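# Press the gauge pin on the magnet-marked post

## Task

Find the fixture post that has the yellow magnet on it. Press that post's gauge pin fully home and keep it there for at least one second; it may spring back out afterwards. Do not disturb the other three pins, and do not move the magnet.

## Robot and tools

Robot: two UR20-type arms, left_arm and right_arm, each with a Robotiq 2F-85 two-finger gripper and a wrist camera (cam_left_wrist and cam_right_wrist, both 896x504). Argument lists always give left_arm's values before right_arm's.

Frames. Scene frame: origin at table-top height, halfway between the two nominal bases, +z up, +x out over the table, left_arm toward +y. Calibrated bases in the scene frame: left_arm at (+0.060, +0.928, 0), quat_wxyz (+1.000, 0, 0, -0.018); right_arm at (-0.064, -0.817, 0), quat_wxyz (+1.000, 0, 0, -0.007). Both are level. The positions, orientations and velocities an arm reports are in its own base frame. Reported poses can be a few cm off. Gripper axes: the fingers point along +z and open and close along y. end_effector_position is the spot between the pads when they are shut; closed fingertips extend about 19 mm past it (6 mm when open). The camera housing sticks out about 10 cm toward the gripper's +x.

execute_actions(actions, cameras). actions is a list of actions. Each action is a table of up to 15 rows, and each row lasts one 1/30 s step. A table with fewer rows repeats its final row until 15 steps (0.5 s) are done. Every row holds 18 numbers in [-1, 1]: for left_arm dx, dy, dz, rx, ry, rz, then gripper position, force_limit, speed; then the same nine for right_arm. The six pose numbers are an offset, not a pose. They are measured along the arm's current Hand target axes, starting from the Hand target at the beginning of that action, and every row counts from that same start. 1.0 equals 0.6 m, or 180 degrees for rx, ry, rz, which together form one rotation vector. Sending the same offset again moves the hand further. Six zeros re-command the Hand target. Gripper position: +1 is open (85 mm), about -0.8 brings the pads together, -1 closes until blocked. force_limit and speed range from -1 to +1 and both start at +1. Speed is about 20 mm/s at -1, 85 at 0 and 150 at +1. To keep a gripper unchanged, resend its last three numbers, because 0 counts as a command. An empty actions list just reports the state. cameras lists the camera names to return: omitted, null or ["all"] returns all, [] returns none.

move(target, speed, blend, stop_force, zero, blocking, cameras). target is one 18-number row as above, or a list of up to 15 rows. Every row is an offset from the same Hand targets, not from the previous row. speed is in m/s (0.002 to 4.2, default 0.25), with turning limited to twice that in rad/s. It can be one value or one per target. blend, in m, rounds corners in a list. stop_force, in N (6 to 120), ends an arm's path once its wrist sensor feels that much push against the direction of travel; it is unreliable while the gripper rotates. zero (default true) re-zeros the sensor first. blocking=false returns early but cannot be combined with stop_force. A move lasts at most 10 s and does not avoid obstacles. The result adds a "move:" line: done, off_target, moving, held or fault, plus limits such as paced or held.

wait(seconds 0 to 10) lets time pass with the last commands held. stop brakes a running move. zoom_image(camera, region [x0, y0, x1, y1] in pixels, at most 504x504) enlarges part of a wrist camera's latest image. zero_wrist_force(arm) tares that arm's wrist sensor. read_manual returns licence text only. finished_scene(scene) ends the current scene, given by its number; it cannot be undone.

Result lines: end_effector_position (m), end_effector_quat_wxyz, velocities, Hand target (the last commanded pose after clipping, which the next offsets start from), Tool commands, Joint positions, Joint velocities ("within noise" when still), Joint torques (total drive output, not just contact), and Wrist force and Wrist torque along the gripper axes, plus a peak reading. A push on a surface reads as force coming into the arm. Action calls also list step positions. object_status: 0 moving, 1 blocked while opening, 2 blocked while closing (holding something), 3 reached its position. position_measured is in counts: 3 is open, 78 is about 60 mm, 130 is 40 mm, 180 is 20 mm, 230 means the pads touch. MOTOR HOT and fault lines warn of overheating or stops.

Behaviour and cautions. Commanded orientation is clipped to within 32 degrees of the actual one per step. Motion lags commands by about 0.2 s, and a hand may settle short of its Hand target; re-command or add the missing distance. The arms are stiff: aiming even slightly beyond a firm contact can trip a fault. Net external force near 150 N (±25) or contact torque at a joint limit (678, 678, 398, 98.4, 98.4, 98.4 N m) halts that arm for 10 s. To press, approach slowly with a moderate stop_force, keep the target only a little past the surface, and retreat without stop_force. Pressing too long or stretching the arm heats motors, and at 85 °C the arm is braked. Do not let the arms collide or grip each other's fingers. Keep paths away from an arm's own base. Nothing may fall or be left off the table. Strike only the marked pin and leave the magnet in place.

Each tool is called by a JSON object that holds its "op" and its "data", one argument or row to a line.

## Session

{"op": "execute_actions", "data": {
  "actions": []
}}

Scene clock: 0.00 s.
left_arm: end_effector_position=(+0.6452, +0.5338, +0.3687) position_measured=3 object_status=3 end_effector_quat_wxyz=(+0.054, +0.895, -0.431, +0.101) | right_arm: end_effector_position=(+1.0094, -0.4085, +0.1239) position_measured=3 object_status=3 end_effector_quat_wxyz=(+0.497, -0.362, -0.574, -0.541)
Joint positions: left_arm=[0.541 -1.507 2.094 -2.179 -1.799 -1.706] | right_arm=[2.693 -2.576 -1.22 -2.623 2.507 -0.374]
Joint velocities: within noise
Joint torques (N m): no reading
Motor temperatures (°C): left_arm=[24 36 26 39 35 34] | right_arm=[29 36 36 38 34 39]
Wrist force (N): no reading
Wrist torque (N m): no reading
Wrist force, peak (N): no reading
Hand target: left_arm +0.6452, +0.5338, +0.3687; +0.054, +0.895, -0.431, +0.101 | right_arm +1.0094, -0.4085, +0.1239; +0.497, -0.362, -0.574, -0.541
Tool commands: left_gripper/position=+1.0 left_gripper/force_limit=+1.0 left_gripper/speed=+1.0 right_gripper/position=+1.0 right_gripper/force_limit=+1.0 right_gripper/speed=+1.0

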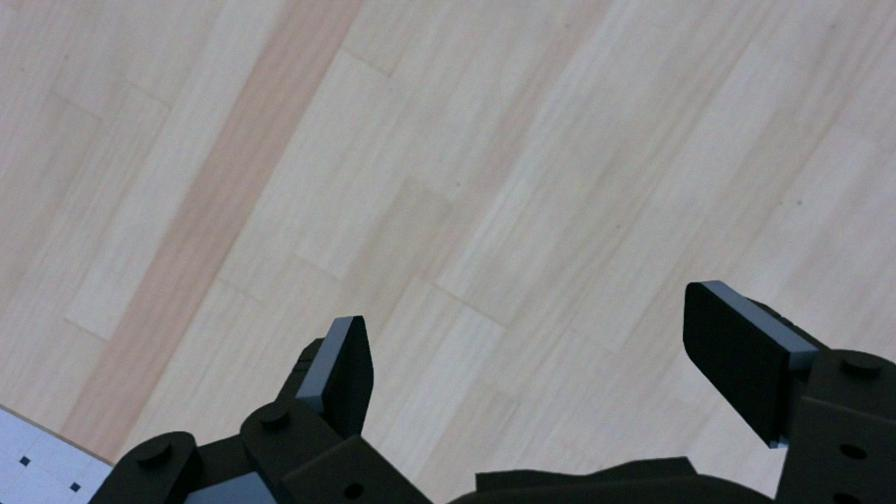

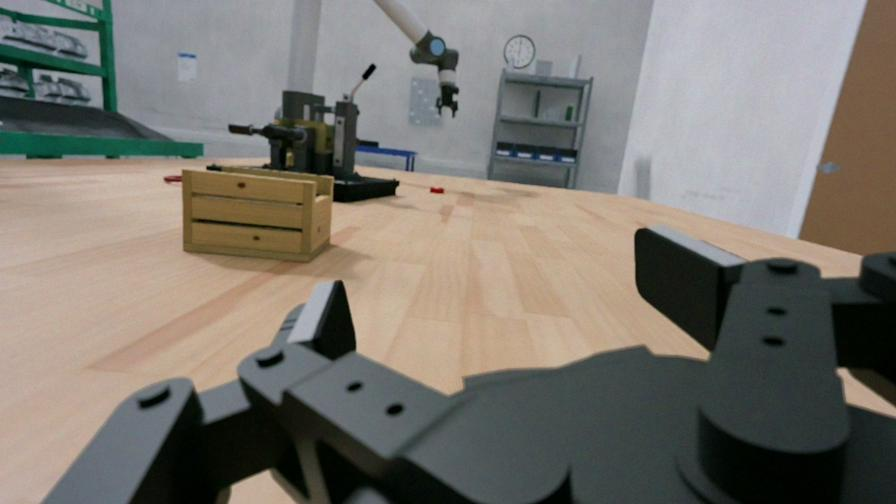

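{"op": "zoom_image", "data": {
  "camera": "cam_right_wrist",
  "region": [150, 50, 470, 270]
}}

Scaled by 1.575 from the camera's 896x504 image, which has a finer 1280x720 frame.

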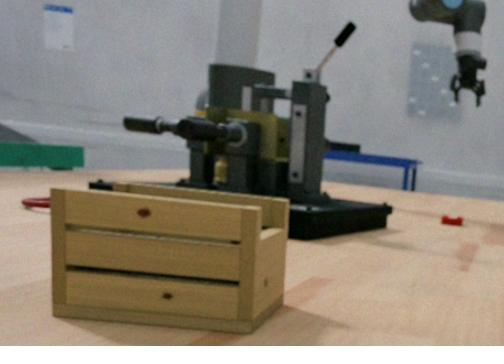

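{"op": "move", "data": {
  "target": [-0.246,-0.516,-0.405,0,0,0,1,1,1,0,0,0,0,0,0,1,1,1],
  "speed": 0.5
}}

Scene clock: 2.50 s.
left_arm: end_effector_position=(+0.7648, +0.8834, +0.5689) position_measured=3 object_status=3 end_effector_quat_wxyz=(+0.054, +0.895, -0.431, +0.101) | right_arm: end_effector_position=(+1.0094, -0.4085, +0.1239) position_measured=3 object_status=3 end_effector_quat_wxyz=(+0.497, -0.362, -0.574, -0.541)
Joint positions: left_arm=[0.75 -1.219 1.418 -1.743 -1.798 -1.492] | right_arm=[2.693 -2.576 -1.22 -2.623 2.507 -0.374]
Joint velocities: within noise
Joint torques (N m): left_arm=[22.82 -150.32 -136.09 -5.22 -5.28 2.75] | right_arm=[-3.71 249.83 71.8 -3.13 0.83 0.21]
Motor temperatures (°C): left_arm=[24 36 26 39 35 34] | right_arm=[29 36 36 38 34 39]
Wrist force (N): left_arm=[0.1 -0.6 0.4] | right_arm=[-0.1 0.1 0.3]
Wrist torque (N m): left_arm=[-0.06 -0.06 0.02] | right_arm=[0.01 0.01 0.00]
Wrist force, peak (N): left_arm=[-1.3 -4.0 -3.0] | right_arm=[-0.3 0.4 0.4]
Hand target: left_arm +0.7649, +0.8835, +0.5690; +0.054, +0.895, -0.431, +0.101 | right_arm +1.0094, -0.4085, +0.1239; +0.497, -0.362, -0.574, -0.541
Off the commanded pose: left_arm 0.000 m, 0 deg | right_arm 0.000 m, 0 deg.
move: done
camera_calibration:
cam_left_wrist: T_world_to_cam=[[-0.854395, -0.519376, -0.0160802, 1.13819], [-0.518451, 0.849978, 0.0935224, -0.384299], [-0.0349055, 0.0882418, -0.995487, 0.641208], [0, 0, 0, 1]] pos_world=[0.795609, 0.861215, 0.692558]

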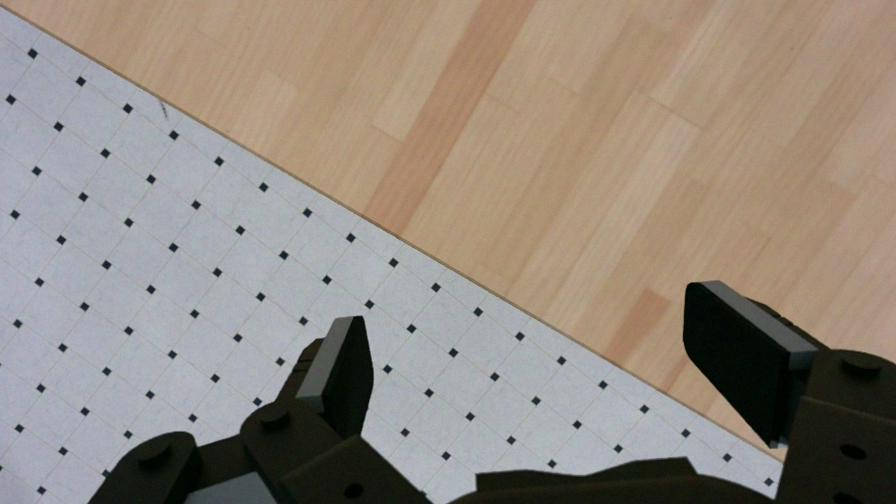

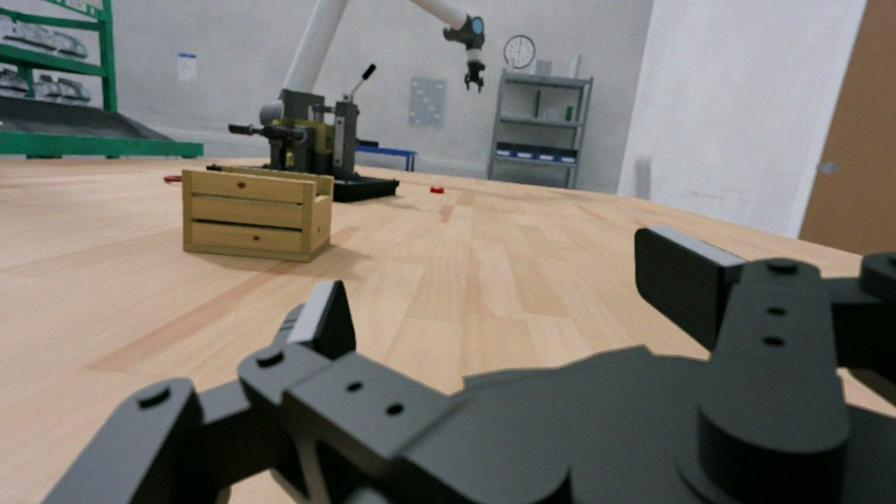

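{"op": "move", "data": {
  "target": [0.84,0.953,0.11,0,0,0,1,1,1,0,0,0,0,0,0,1,1,1],
  "speed": 0.6,
  "cameras": ["cam_left_wrist"]
}}

{"op": "move", "data": {
  "target": [0.84,0.953,0.11,0,0,0,1,1,1,0,0,0,0,0,0,1,1,1],
  "speed": 0.6
}}

Scene clock: 5.07 s.
left_arm: end_effector_position=(+0.6333, +0.1320, +0.6243) position_measured=3 object_status=3 end_effector_quat_wxyz=(+0.054, +0.895, -0.431, +0.101) | right_arm: end_effector_position=(+1.0094, -0.4085, +0.1239) position_measured=3 object_status=3 end_effector_quat_wxyz=(+0.497, -0.362, -0.574, -0.541)
Joint positions: left_arm=[-0.013 -1.915 2.077 -1.872 -1.753 -2.27] | right_arm=[2.693 -2.576 -1.22 -2.623 2.507 -0.374]
Joint velocities: within noise
Joint torques (N m): left_arm=[-13.52 -49.96 -84.64 -13.78 4.18 -3.9] | right_arm=[-3.13 251.67 76.8 -1.88 0.64 0.54]
Motor temperatures (°C): left_arm=[24 36 26 39 35 34] | right_arm=[29 36 36 38 34 39]
Wrist force (N): left_arm=[-0.2 -0.4 0.2] | right_arm=[0.3 0.2 -0.1]
Wrist torque (N m): left_arm=[-0.14 -0.01 -0.02] | right_arm=[0.04 -0.05 0.00]
Wrist force, peak (N): left_arm=[3.7 3.7 0.7] | right_arm=[0.0 0.4 0.6]
Hand target: left_arm +0.6333, +0.1318, +0.6243; +0.054, +0.895, -0.431, +0.101 | right_arm +1.0094, -0.4085, +0.1239; +0.497, -0.362, -0.574, -0.541
Off the commanded pose: left_arm 0.000 m, 0 deg | right_arm 0.000 m, 0 deg.
move: done
camera_calibration:
cam_left_wrist: T_world_to_cam=[[-0.854395, -0.519376, -0.0160802, 0.636472], [-0.518451, 0.849978, 0.0935224, 0.181026], [-0.0349055, 0.0882418, -0.995487, 0.757974], [0, 0, 0, 1]] pos_world=[0.664109, 0.109815, 0.747858]
Images, in order (width x height): cam_left_wrist 896x504.

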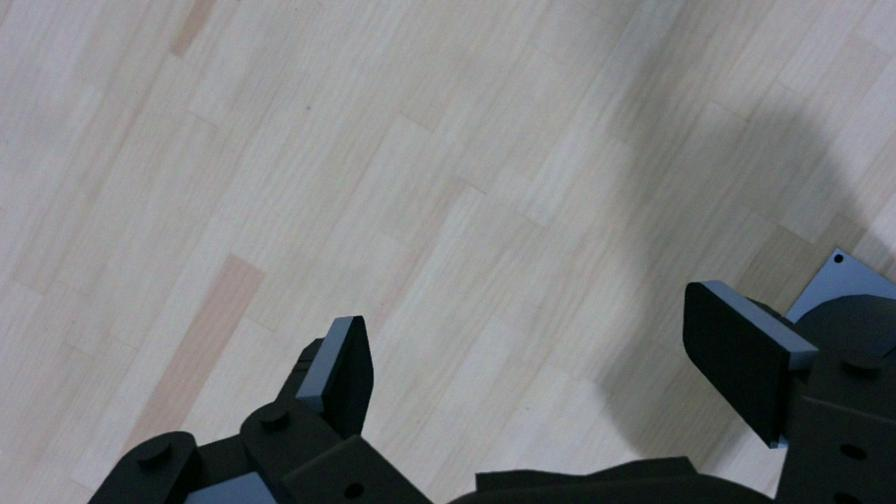

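Scene clock: 7.10 s.
left_arm: end_effector_position=(+0.5018, -0.6196, +0.6798) position_measured=3 object_status=3 end_effector_quat_wxyz=(+0.054, +0.895, -0.431, +0.101) | right_arm: end_effector_position=(+1.0094, -0.4085, +0.1239) position_measured=3 object_status=3 end_effector_quat_wxyz=(+0.497, -0.362, -0.574, -0.541)
Joint positions: left_arm=[-1.167 -1.786 1.932 -1.94 -1.519 -3.406] | right_arm=[2.693 -2.576 -1.22 -2.623 2.507 -0.374]
Joint velocities: within noise
Joint torques (N m): left_arm=[-20.58 -21.38 -129.3 -7.4 5.14 -3.6] | right_arm=[3.62 254.7 75.15 -1.94 1.75 1.2]
Motor temperatures (°C): left_arm=[24 36 26 39 35 34] | right_arm=[29 36 36 38 34 39]
Wrist force (N): left_arm=[0.3 -0.8 -0.4] | right_arm=[0.1 0.1 0.1]
Wrist torque (N m): left_arm=[-0.18 -0.01 0.05] | right_arm=[0.02 -0.02 -0.01]
Wrist force, peak (N): left_arm=[3.5 3.6 0.1] | right_arm=[0.2 0.4 0.5]
Hand target: left_arm +0.5018, -0.6198, +0.6797; +0.054, +0.895, -0.431, +0.101 | right_arm +1.0094, -0.4085, +0.1239; +0.497, -0.362, -0.574, -0.541
Off the commanded pose: left_arm 0.000 m, 0 deg | right_arm 0.000 m, 0 deg.
move: done
camera_calibration:
cam_left_wrist: T_world_to_cam=[[-0.854394, -0.519376, -0.0161139, 0.134728], [-0.518459, 0.849988, 0.0933863, 0.746537], [-0.034806, 0.0881431, -0.9955, 0.87484], [0, 0, 0, 1]] pos_world=[0.532609, -0.641685, 0.803357]

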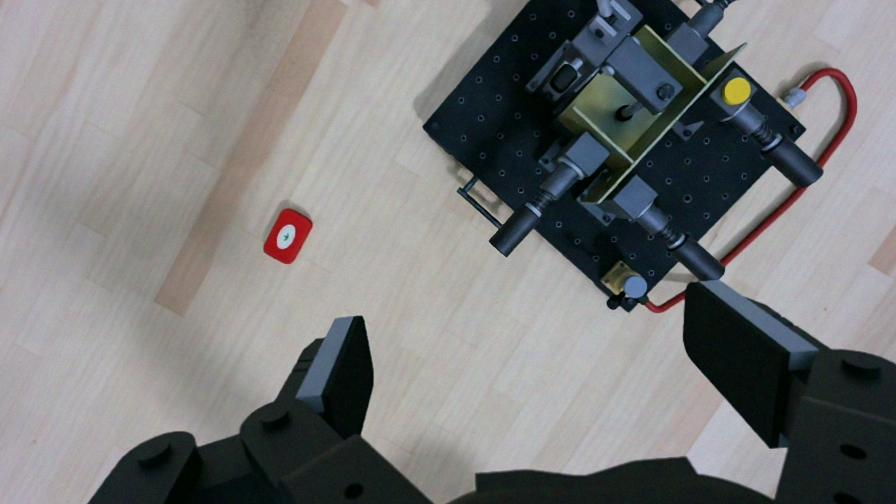

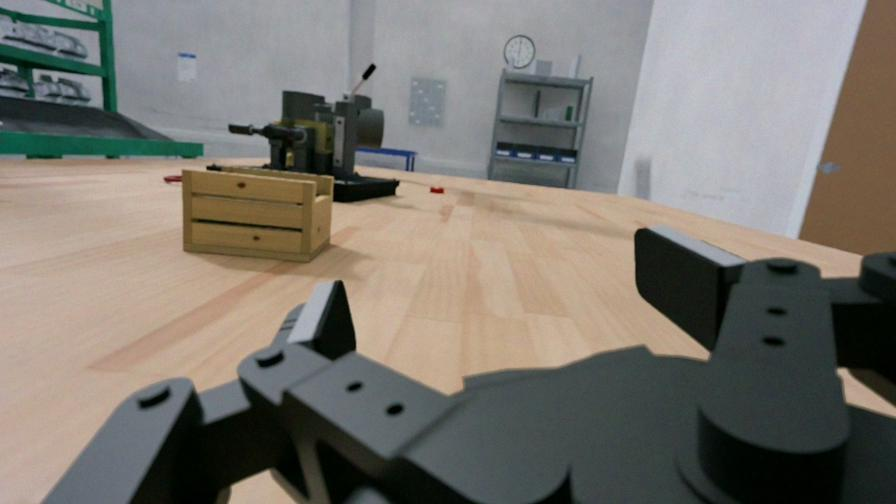

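{"op": "zoom_image", "data": {
  "camera": "cam_left_wrist",
  "region": [420, 0, 896, 330]
}}

{"op": "zoom_image", "data": {
  "camera": "cam_right_wrist",
  "region": [150, 50, 450, 250]
}}

Scaled by 1.059 from the camera's 896x504 image, which has a finer 1280x720 frame.

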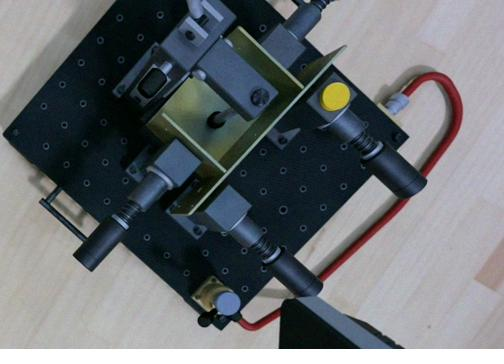

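Scaled by 1.680 from the camera's 896x504 image, which has a finer 1280x720 frame.

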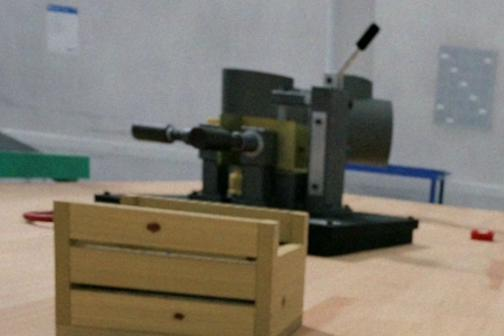

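{"op": "move", "data": {
  "target": [
    [-0.288,0.81,0.078,0.201,0.407,-0.156,-0.8,-1,0,0,0,0,0,0,0,1,1,1],
    [-0.323,0.925,0.653,0.201,0.407,-0.156,-0.8,-1,0,0,0,0,0,0,0,1,1,1]
  ],
  "speed": 0.4
}}

Scene clock: 12.87 s.
left_arm: end_effector_position=(+0.0024, -0.8900, +0.2596) position_measured=229 object_status=3 end_effector_quat_wxyz=(+0.055, +0.705, -0.055, +0.705) | right_arm: end_effector_position=(+1.0094, -0.4085, +0.1239) position_measured=3 object_status=3 end_effector_quat_wxyz=(+0.497, -0.362, -0.574, -0.541)
Joint positions: left_arm=[-2.171 -1.059 1.955 -0.898 -0.445 -6.282] | right_arm=[2.693 -2.576 -1.22 -2.623 2.507 -0.374]
Joint velocities: within noise
Joint torques (N m): left_arm=[22.52 -144.82 -84.11 -2.49 5.1 1.68] | right_arm=[-1.25 252.69 73.17 -1.14 3.3 2.73]
Motor temperatures (°C): left_arm=[24 36 26 39 35 34] | right_arm=[29 36 36 38 34 39]
Wrist force (N): left_arm=[1.4 -0.6 1.2] | right_arm=[0.1 0.1 0.4]
Wrist torque (N m): left_arm=[0.15 0.22 -0.02] | right_arm=[0.01 -0.02 0.00]
Wrist force, peak (N): left_arm=[5.9 -0.6 -1.1] | right_arm=[0.3 0.7 0.4]
Hand target: left_arm +0.0023, -0.8900, +0.2594; +0.055, +0.705, -0.055, +0.705 | right_arm +1.0094, -0.4085, +0.1239; +0.497, -0.362, -0.574, -0.541
Off the commanded pose: left_arm 0.000 m, 0 deg | right_arm 0.000 m, 0 deg.
move: done
camera_calibration:
cam_left_wrist: T_world_to_cam=[[-0.157405, -0.979176, -0.128207, -0.820934], [-0.294319, 0.170441, -0.940386, 0.4197], [0.942656, -0.110288, -0.315018, 0.107453], [0, 0, 0, 1]] pos_world=[-0.106985, -0.863523, 0.32328]

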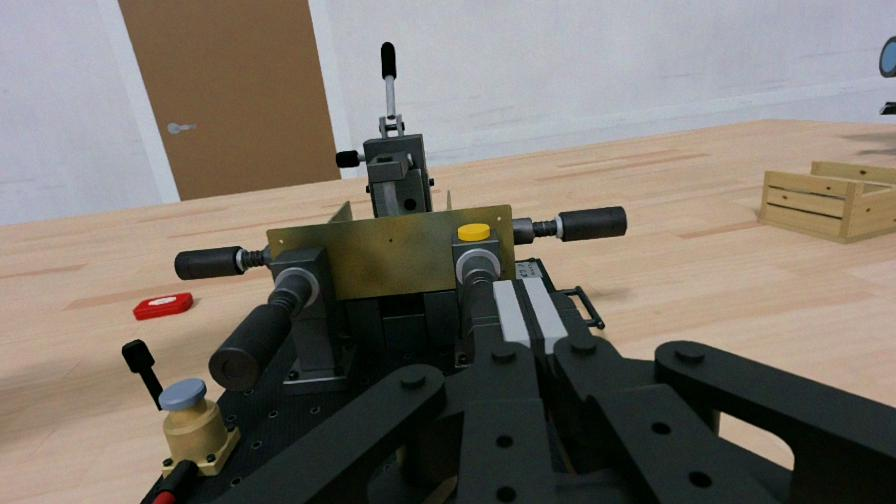

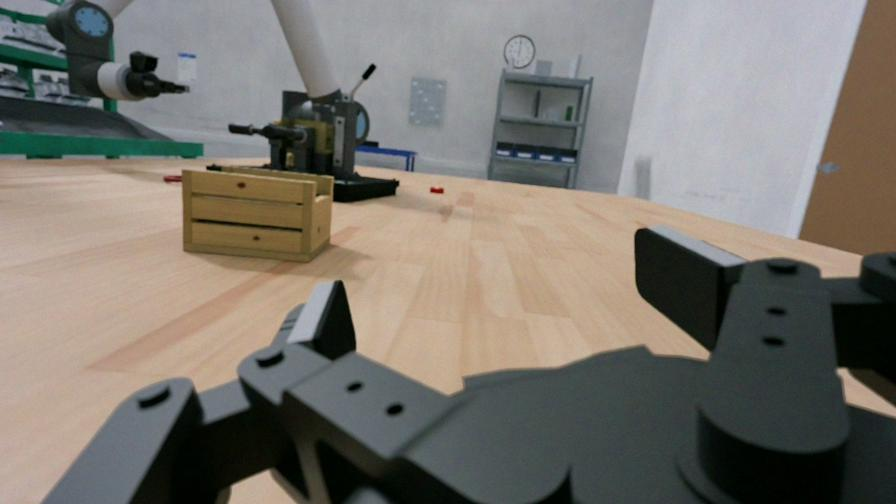

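{"op": "move", "data": {
  "target": [-0.142,0.005,0.183,0,0,0,-0.8,-1,0,0,0,0,0,0,0,1,1,1],
  "speed": 0.15,
  "cameras": ["cam_left_wrist"]
}}

{"op": "zoom_image", "data": {
  "camera": "cam_left_wrist",
  "region": [350, 150, 700, 400]
}}

Scene clock: 15.70 s.
left_arm: end_effector_position=(+0.1101, -0.9100, +0.1742) position_measured=229 object_status=3 end_effector_quat_wxyz=(+0.055, +0.705, -0.055, +0.705) | right_arm: end_effector_position=(+1.0094, -0.4085, +0.1239) position_measured=3 object_status=3 end_effector_quat_wxyz=(+0.497, -0.362, -0.574, -0.541)
Joint positions: left_arm=[-2.053 -0.982 1.998 -1.019 -0.327 -6.281] | right_arm=[2.693 -2.576 -1.22 -2.623 2.507 -0.374]
Joint velocities: within noise
Joint torques (N m): left_arm=[17.51 -153.06 -26.68 -3.12 5.75 2.46] | right_arm=[-0.16 256.33 72.69 -1.16 3.06 3.18]
Motor temperatures (°C): left_arm=[24 36 26 39 35 34] | right_arm=[29 36 36 37 34 39]
Wrist force (N): left_arm=[1.4 -0.5 1.5] | right_arm=[0.1 0.3 -0.1]
Wrist torque (N m): left_arm=[0.13 0.25 0.02] | right_arm=[0.05 -0.02 0.00]
Wrist force, peak (N): left_arm=[3.1 -0.4 -0.8] | right_arm=[0.2 0.7 0.1]
Hand target: left_arm +0.1103, -0.9100, +0.1741; +0.055, +0.705, -0.055, +0.705 | right_arm +1.0094, -0.4085, +0.1239; +0.497, -0.362, -0.574, -0.541
Off the commanded pose: left_arm 0.000 m, 0 deg | right_arm 0.000 m, 0 deg.
move: done
camera_calibration:
cam_left_wrist: T_world_to_cam=[[-0.15744, -0.979157, -0.128313, -0.834459], [-0.294301, 0.170552, -0.940372, 0.374686], [0.942656, -0.110289, -0.315019, -0.0231492], [0, 0, 0, 1]] pos_world=[0.000715183, -0.883523, 0.23798]
Images, in order (width x height): cam_left_wrist 896x504.

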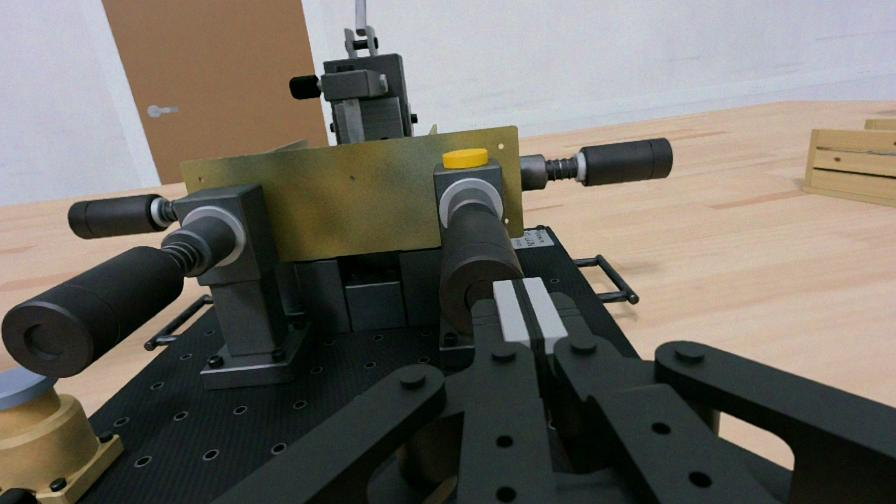

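Scaled by 1.440 from the camera's 896x504 image, which has a finer 1280x720 frame.

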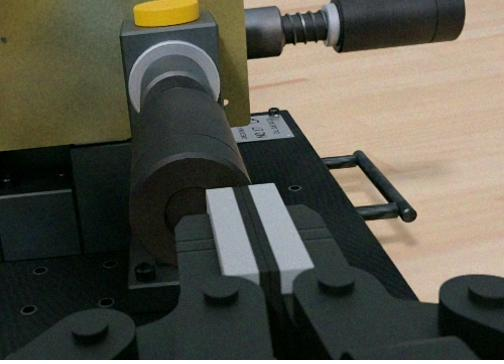

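{"op": "move", "data": {
  "target": [-0.0067,-0.0167,0,0,0,0,-0.8,-1,0,0,0,0,0,0,0,1,1,1],
  "speed": 0.1,
  "cameras": ["cam_left_wrist"]
}}

{"op": "move", "data": {
  "target": [0,0,0.1,0,0,0,-0.8,-1,0,0,0,0,0,0,0,1,1,1],
  "speed": 0.03,
  "stop_force": 8,
  "cameras": ["cam_left_wrist"]
}}

{"op": "zoom_image", "data": {
  "camera": "cam_left_wrist",
  "region": [350, 150, 700, 400]
}}

Scene clock: 16.90 s.
left_arm: end_effector_position=(+0.1118, -0.9002, +0.1701) position_measured=229 object_status=3 end_effector_quat_wxyz=(+0.055, +0.705, -0.055, +0.705) | right_arm: end_effector_position=(+1.0094, -0.4085, +0.1239) position_measured=3 object_status=3 end_effector_quat_wxyz=(+0.497, -0.362, -0.574, -0.541)
Joint positions: left_arm=[-2.057 -0.984 2.014 -1.032 -0.331 -6.281] | right_arm=[2.693 -2.576 -1.22 -2.623 2.507 -0.374]
Joint velocities: within noise
Joint torques (N m): left_arm=[-12.53 -194.21 -28.39 -2.3 -4.48 2.13] | right_arm=[-4.25 253.48 74.82 -0.72 3.25 3.93]
Motor temperatures (°C): left_arm=[24 36 26 39 35 34] | right_arm=[29 36 36 37 34 39]
Wrist force (N): left_arm=[1.7 -0.3 1.3] | right_arm=[0.3 0.4 0.1]
Wrist torque (N m): left_arm=[0.17 0.18 0.02] | right_arm=[0.07 -0.05 0.00]
Wrist force, peak (N): left_arm=[1.9 -0.4 1.5] | right_arm=[0.5 0.5 0.3]
Hand target: left_arm +0.1118, -0.9001, +0.1701; +0.055, +0.705, -0.055, +0.705 | right_arm +1.0094, -0.4085, +0.1239; +0.497, -0.362, -0.574, -0.541
Off the commanded pose: left_arm 0.000 m, 0 deg | right_arm 0.000 m, 0 deg.
move: done
camera_calibration:
cam_left_wrist: T_world_to_cam=[[-0.15741, -0.979174, -0.128221, -0.825253], [-0.294316, 0.170456, -0.940384, 0.369531], [0.942656, -0.110288, -0.315018, -0.0250982], [0, 0, 0, 1]] pos_world=[0.00251529, -0.873823, 0.23378]
Images, in order (width x height): cam_left_wrist 896x504.

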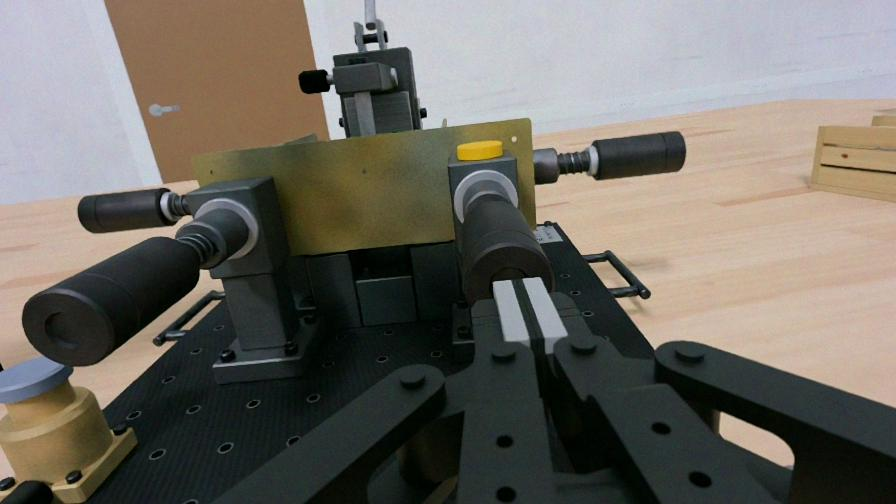

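Scene clock: 19.67 s.
left_arm: end_effector_position=(+0.1472, -0.9056, +0.1701) position_measured=229 object_status=3 end_effector_quat_wxyz=(+0.055, +0.705, -0.055, +0.705) | right_arm: end_effector_position=(+1.0094, -0.4085, +0.1239) position_measured=3 object_status=3 end_effector_quat_wxyz=(+0.497, -0.362, -0.574, -0.541)
Joint positions: left_arm=[-2.017 -0.986 2.018 -1.036 -0.291 -6.28] | right_arm=[2.693 -2.576 -1.22 -2.623 2.507 -0.374]
Joint velocities: within noise
Joint torques (N m): left_arm=[-12.31 -153.18 -67.95 5.07 -3.46 -0.26] | right_arm=[-4.72 257.72 75.29 -1.28 2.89 3.92]
Motor temperatures (°C): left_arm=[24 36 26 39 35 34] | right_arm=[29 36 36 37 34 39]
Wrist force (N): left_arm=[1.1 -1.6 -4.9] | right_arm=[0.1 0.0 0.2]
Wrist torque (N m): left_arm=[0.20 0.18 0.02] | right_arm=[0.01 -0.02 0.00]
Wrist force, peak (N): left_arm=[1.7 0.3 -7.3] | right_arm=[0.2 0.5 0.7]
Hand target: left_arm +0.1472, -0.9056, +0.1701; +0.055, +0.705, -0.055, +0.705 (not the last commanded pose) | right_arm +1.0094, -0.4085, +0.1239; +0.497, -0.362, -0.574, -0.541
Off the commanded pose: left_arm 0.024 m, 0 deg | right_arm 0.000 m, 0 deg.
move: contact (left_arm)
camera_calibration:
cam_left_wrist: T_world_to_cam=[[-0.157435, -0.97916, -0.128299, -0.824952], [-0.294303, 0.170537, -0.940374, 0.380909], [0.942656, -0.110289, -0.315019, -0.0589704], [0, 0, 0, 1]] pos_world=[0.0378152, -0.879223, 0.23378]
Images, in order (width x height): cam_left_wrist 896x504.

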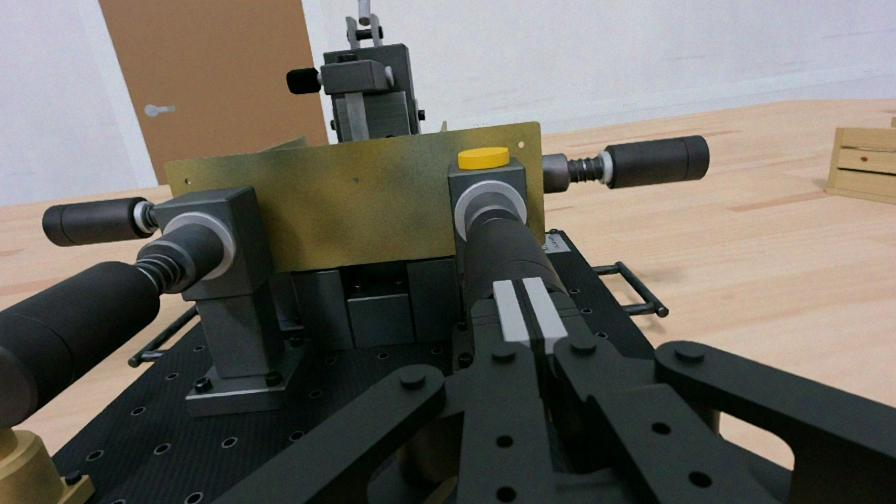

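Scaled by 1.440 from the camera's 896x504 image, which has a finer 1280x720 frame.

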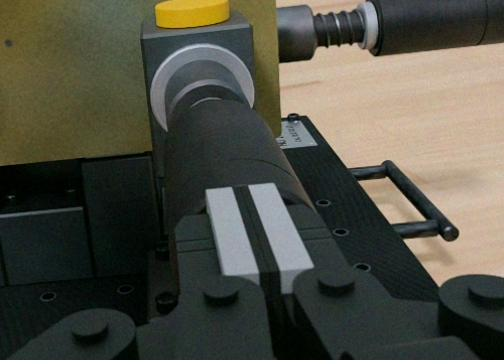

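{"op": "move", "data": {
  "target": [0,0,0.07,0,0,0,-0.8,-1,0,0,0,0,0,0,0,1,1,1],
  "speed": 0.02,
  "stop_force": 45,
  "cameras": ["cam_left_wrist"]
}}

{"op": "zoom_image", "data": {
  "camera": "cam_left_wrist",
  "region": [350, 150, 700, 400]
}}

Scene clock: 21.50 s.
left_arm: end_effector_position=(+0.1643, -0.9077, +0.1701) position_measured=229 object_status=3 end_effector_quat_wxyz=(+0.054, +0.705, -0.054, +0.705) | right_arm: end_effector_position=(+1.0094, -0.4085, +0.1239) position_measured=3 object_status=3 end_effector_quat_wxyz=(+0.497, -0.362, -0.574, -0.541)
Joint positions: left_arm=[-1.997 -0.987 2.02 -1.037 -0.273 -6.28] | right_arm=[2.693 -2.576 -1.22 -2.623 2.507 -0.374]
Joint velocities: within noise
Joint torques (N m): left_arm=[10.44 -175.3 -50.35 1.54 2.14 -1.27] | right_arm=[-7.29 254.42 73.52 -0.41 2.95 4.11]
Motor temperatures (°C): left_arm=[24 36 26 39 35 34] | right_arm=[29 36 36 37 34 39]
Wrist force (N): left_arm=[1.0 0.8 -10.6] | right_arm=[0.2 0.2 0.0]
Wrist torque (N m): left_arm=[0.36 0.29 0.01] | right_arm=[0.03 -0.04 0.00]
Wrist force, peak (N): left_arm=[7.0 -18.7 -137.7] | right_arm=[0.4 0.6 0.3]
Hand target: left_arm +0.1643, -0.9078, +0.1701; +0.054, +0.705, -0.054, +0.705 (not the last commanded pose) | right_arm +1.0094, -0.4085, +0.1239; +0.497, -0.362, -0.574, -0.541
Tool commands: left_gripper/position=-0.796078 left_gripper/force_limit=-1.0 left_gripper/speed=+0.003922 right_gripper/position=+1.0 right_gripper/force_limit=+1.0 right_gripper/speed=+1.0
Off the commanded pose: left_arm 0.025 m, 0 deg | right_arm 0.000 m, 0 deg.
FORCE FAULT: contact force on the left arm reached its limit, and that arm stopped. The contact can be on any part of that arm, not only on its tool. That arm's remaining commands of this call were not run. That arm is still stopped at the end of this call. That arm stays stopped for about 10 more seconds. Until then a move that you send moves the other arm only, and its call returns only when the move has ended. Once the stop has ended, the next robot result says so. If the stop ends while you think or write, that arm runs what you send next, counted from a new Hand target: where the arm stands when the stop ends. While its stop runs, that arm takes no new command, but its gripper still runs the gripper command that each later call begins with. Until it ends, the stop uses up actions while you think or wait. An arm that is not stopped still takes commands.
move: fault (left_arm)
camera_calibration:
cam_left_wrist: T_world_to_cam=[[-0.15571, -0.979457, -0.128136, -0.82491], [-0.294615, 0.169863, -0.940398, 0.385766], [0.942845, -0.108679, -0.315012, -0.0739421], [0, 0, 0, 1]] pos_world=[0.0549218, -0.881527, 0.23378]
Images, in order (width x height): cam_left_wrist 896x504.

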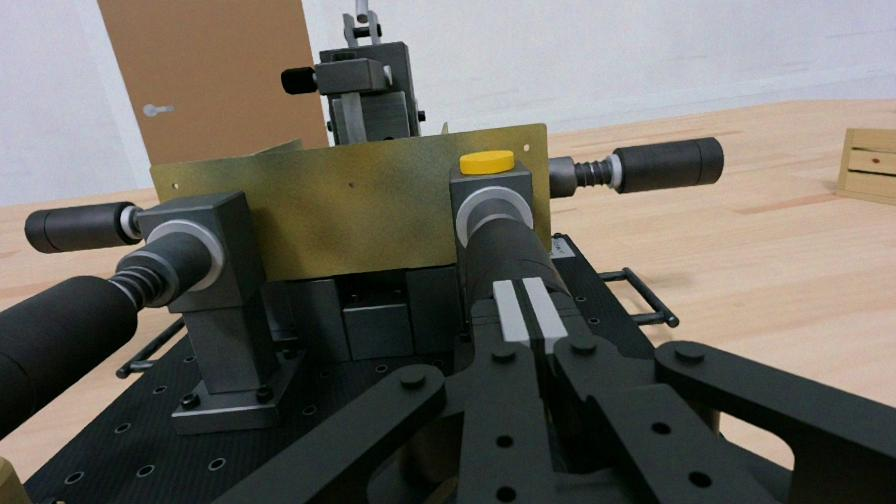

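Scaled by 1.440 from the camera's 896x504 image, which has a finer 1280x720 frame.

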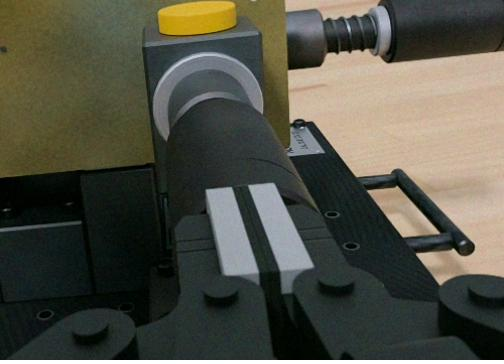

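{"op": "wait", "data": {
  "seconds": 10,
  "cameras": []
}}

{"op": "move", "data": {
  "target": [0,0,0.03,0,0,0,-0.8,-1,0,0,0,0,0,0,0,1,1,1],
  "speed": 0.005,
  "stop_force": 20,
  "cameras": ["cam_left_wrist"]
}}

{"op": "wait", "data": {
  "seconds": 1.3,
  "cameras": ["cam_left_wrist"]
}}

Scene clock: 31.83 s.
left_arm: end_effector_position=(+0.1643, -0.9078, +0.1701) position_measured=229 object_status=3 end_effector_quat_wxyz=(+0.054, +0.705, -0.054, +0.705) | right_arm: end_effector_position=(+1.0094, -0.4085, +0.1239) position_measured=3 object_status=3 end_effector_quat_wxyz=(+0.497, -0.362, -0.574, -0.541)
Joint positions: left_arm=[-1.997 -0.987 2.02 -1.037 -0.273 -6.28] | right_arm=[2.693 -2.576 -1.22 -2.623 2.507 -0.374]
Joint velocities: within noise
Joint torques (N m): left_arm=[11.12 -172.3 -49.78 1.64 2.03 -0.81] | right_arm=[-11.06 253.42 78.23 -0.62 3.25 4.02]
Motor temperatures (°C): left_arm=[24 36 26 39 35 34] | right_arm=[28 36 36 37 34 39]
Wrist force (N): left_arm=[1.0 0.7 -10.6] | right_arm=[0.1 0.3 0.4]
Wrist torque (N m): left_arm=[0.40 0.27 0.01] | right_arm=[0.06 -0.02 -0.01]
Wrist force, peak (N): left_arm=[1.2 1.3 -11.1] | right_arm=[0.1 0.3 0.8]
Hand target: left_arm +0.1643, -0.9078, +0.1701; +0.054, +0.705, -0.054, +0.705 (not the last commanded pose) | right_arm +1.0094, -0.4085, +0.1239; +0.497, -0.362, -0.574, -0.541
Tool commands: left_gripper/position=-0.796078 left_gripper/force_limit=-1.0 left_gripper/speed=+0.003922 right_gripper/position=+1.0 right_gripper/force_limit=+1.0 right_gripper/speed=+1.0
Off the commanded pose: left_arm 0.025 m, 0 deg | right_arm 0.000 m, 0 deg.
FORCE FAULT, CONTINUED: the left arm's stop, for the force fault that an earlier result reported, is over. The rest of the stop counts as 19 of the actions that you can send in this scene. During its stop the left arm's controller moved it back a little. That arm's target is now where it stood when the stop ended, not its last command. That arm accepts commands again.
wait: 10.00 s; at rest from the start
No camera images: "cameras" was empty.

Scene clock: 33.07 s.
left_arm: end_effector_position=(+0.1657, -0.9080, +0.1701) position_measured=229 object_status=3 end_effector_quat_wxyz=(+0.054, +0.705, -0.054, +0.705) | right_arm: end_effector_position=(+1.0094, -0.4085, +0.1239) position_measured=3 object_status=3 end_effector_quat_wxyz=(+0.497, -0.362, -0.574, -0.541)
Joint positions: left_arm=[-1.996 -0.987 2.02 -1.037 -0.271 -6.28] | right_arm=[2.693 -2.576 -1.22 -2.623 2.507 -0.374]
Joint velocities: within noise
Joint torques (N m): left_arm=[19.91 -186.14 -32.06 2.81 -3.34 1] | right_arm=[-6.4 254.74 74.75 -0.42 3.42 3.45]
Motor temperatures (°C): left_arm=[24 36 26 39 35 34] | right_arm=[28 36 36 37 34 39]
Wrist force (N): left_arm=[5.6 -4.9 -43.4] | right_arm=[-0.1 0.3 0.4]
Wrist torque (N m): left_arm=[0.37 0.40 -0.02] | right_arm=[0.06 0.02 0.00]
Wrist force, peak (N): left_arm=[9.7 -7.2 -66.3] | right_arm=[0.6 0.2 0.2]
Hand target: left_arm +0.1656, -0.9080, +0.1701; +0.054, +0.705, -0.054, +0.705 (not the last commanded pose) | right_arm +1.0094, -0.4085, +0.1239; +0.497, -0.362, -0.574, -0.541
Off the commanded pose: left_arm 0.017 m, 0 deg | right_arm 0.000 m, 0 deg.
move: contact (left_arm)
camera_calibration:
cam_left_wrist: T_world_to_cam=[[-0.155814, -0.979445, -0.1281, -0.824978], [-0.294688, 0.16987, -0.940374, 0.386234], [0.942805, -0.108774, -0.315099, -0.075356], [0, 0, 0, 1]] pos_world=[0.0563213, -0.881827, 0.233781]
Images, in order (width x height): cam_left_wrist 896x504.

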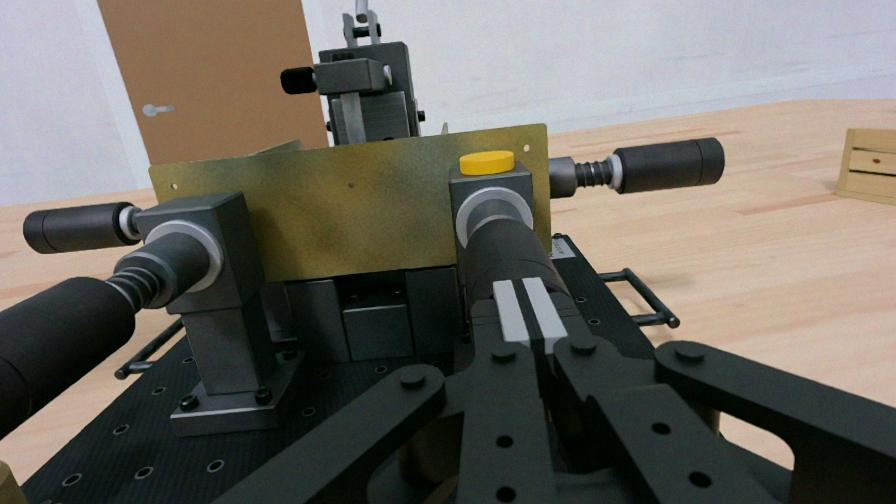

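Scene clock: 34.37 s.
left_arm: end_effector_position=(+0.1656, -0.9080, +0.1701) position_measured=229 object_status=3 end_effector_quat_wxyz=(+0.054, +0.705, -0.054, +0.705) | right_arm: end_effector_position=(+1.0094, -0.4085, +0.1239) position_measured=3 object_status=3 end_effector_quat_wxyz=(+0.497, -0.362, -0.574, -0.541)
Joint positions: left_arm=[-1.996 -0.987 2.02 -1.037 -0.271 -6.28] | right_arm=[2.693 -2.576 -1.22 -2.623 2.507 -0.374]
Joint velocities: within noise
Joint torques (N m): left_arm=[12.67 -182.71 -28.39 4.79 -3.15 0.31] | right_arm=[-3.41 256.99 76.11 -0.81 3.06 3.6]
Motor temperatures (°C): left_arm=[24 36 26 39 35 34] | right_arm=[28 36 36 37 34 39]
Wrist force (N): left_arm=[5.0 -3.9 -39.0] | right_arm=[-0.1 0.3 0.5]
Wrist torque (N m): left_arm=[0.41 0.38 -0.01] | right_arm=[0.06 0.01 0.00]
Wrist force, peak (N): left_arm=[5.4 -4.7 -43.1] | right_arm=[0.3 0.4 0.6]
Hand target: left_arm +0.1656, -0.9080, +0.1701; +0.054, +0.705, -0.054, +0.705 (not the last commanded pose) | right_arm +1.0094, -0.4085, +0.1239; +0.497, -0.362, -0.574, -0.541
Tool commands: left_gripper/position=-0.8 left_gripper/force_limit=-1.0 left_gripper/speed=+0.0 right_gripper/position=+1.0 right_gripper/force_limit=+1.0 right_gripper/speed=+1.0
Off the commanded pose: left_arm 0.017 m, 0 deg | right_arm 0.000 m, 0 deg.
wait: 1.30 s; at rest by 0.17 s
camera_calibration:
cam_left_wrist: T_world_to_cam=[[-0.155802, -0.979446, -0.128104, -0.824995], [-0.294599, 0.16986, -0.940404, 0.386198], [0.942835, -0.108777, -0.315009, -0.0752874], [0, 0, 0, 1]] pos_world=[0.0562214, -0.881827, 0.23378]
Images, in order (width x height): cam_left_wrist 896x504.

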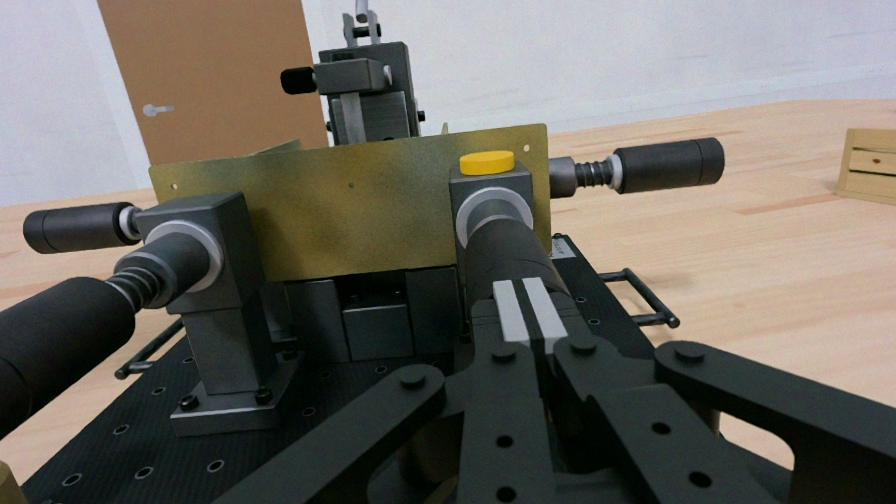

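{"op": "move", "data": {
  "target": [0,0,-0.15,0,0,0,-0.8,-1,0,0,0,0,0,0,0,1,1,1],
  "speed": 0.1,
  "cameras": ["cam_left_wrist"]
}}

{"op": "finished_scene", "data": {
  "scene": 1
}}

Scene clock: 35.90 s.
left_arm: end_effector_position=(+0.0769, -0.8943, +0.1702) position_measured=229 object_status=3 end_effector_quat_wxyz=(+0.054, +0.705, -0.054, +0.705) | right_arm: end_effector_position=(+1.0094, -0.4085, +0.1239) position_measured=3 object_status=3 end_effector_quat_wxyz=(+0.497, -0.362, -0.574, -0.541)
Joint positions: left_arm=[-2.096 -0.981 2.007 -1.029 -0.371 -6.281] | right_arm=[2.693 -2.576 -1.22 -2.623 2.507 -0.374]
Joint velocities: within noise
Joint torques (N m): left_arm=[-24.31 -150.56 -70.42 5.28 -4.7 -3.71] | right_arm=[-9.21 249.85 76.34 -0.96 3.17 4.47]
Motor temperatures (°C): left_arm=[24 36 26 39 35 34] | right_arm=[28 36 36 37 34 39]
Wrist force (N): left_arm=[1.3 0.9 1.2] | right_arm=[0.1 0.1 0.1]
Wrist torque (N m): left_arm=[0.40 0.24 0.01] | right_arm=[0.02 -0.02 -0.01]
Wrist force, peak (N): left_arm=[4.8 -3.8 -39.2] | right_arm=[0.1 0.5 0.5]
Hand target: left_arm +0.0767, -0.8943, +0.1702; +0.054, +0.705, -0.054, +0.705 | right_arm +1.0094, -0.4085, +0.1239; +0.497, -0.362, -0.574, -0.541
Off the commanded pose: left_arm 0.000 m, 0 deg | right_arm 0.000 m, 0 deg.
move: done
camera_calibration:
cam_left_wrist: T_world_to_cam=[[-0.155814, -0.979445, -0.1281, -0.825285], [-0.294688, 0.16987, -0.940374, 0.357816], [0.942805, -0.108774, -0.315099, 0.00989768], [0, 0, 0, 1]] pos_world=[-0.0324787, -0.868027, 0.233881]
Images, in order (width x height): cam_left_wrist 896x504.

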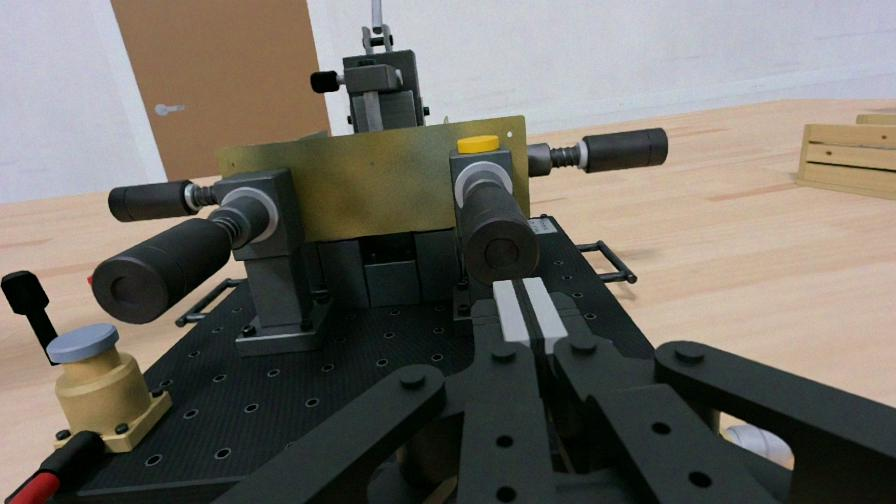

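The scene is finished: the task was done.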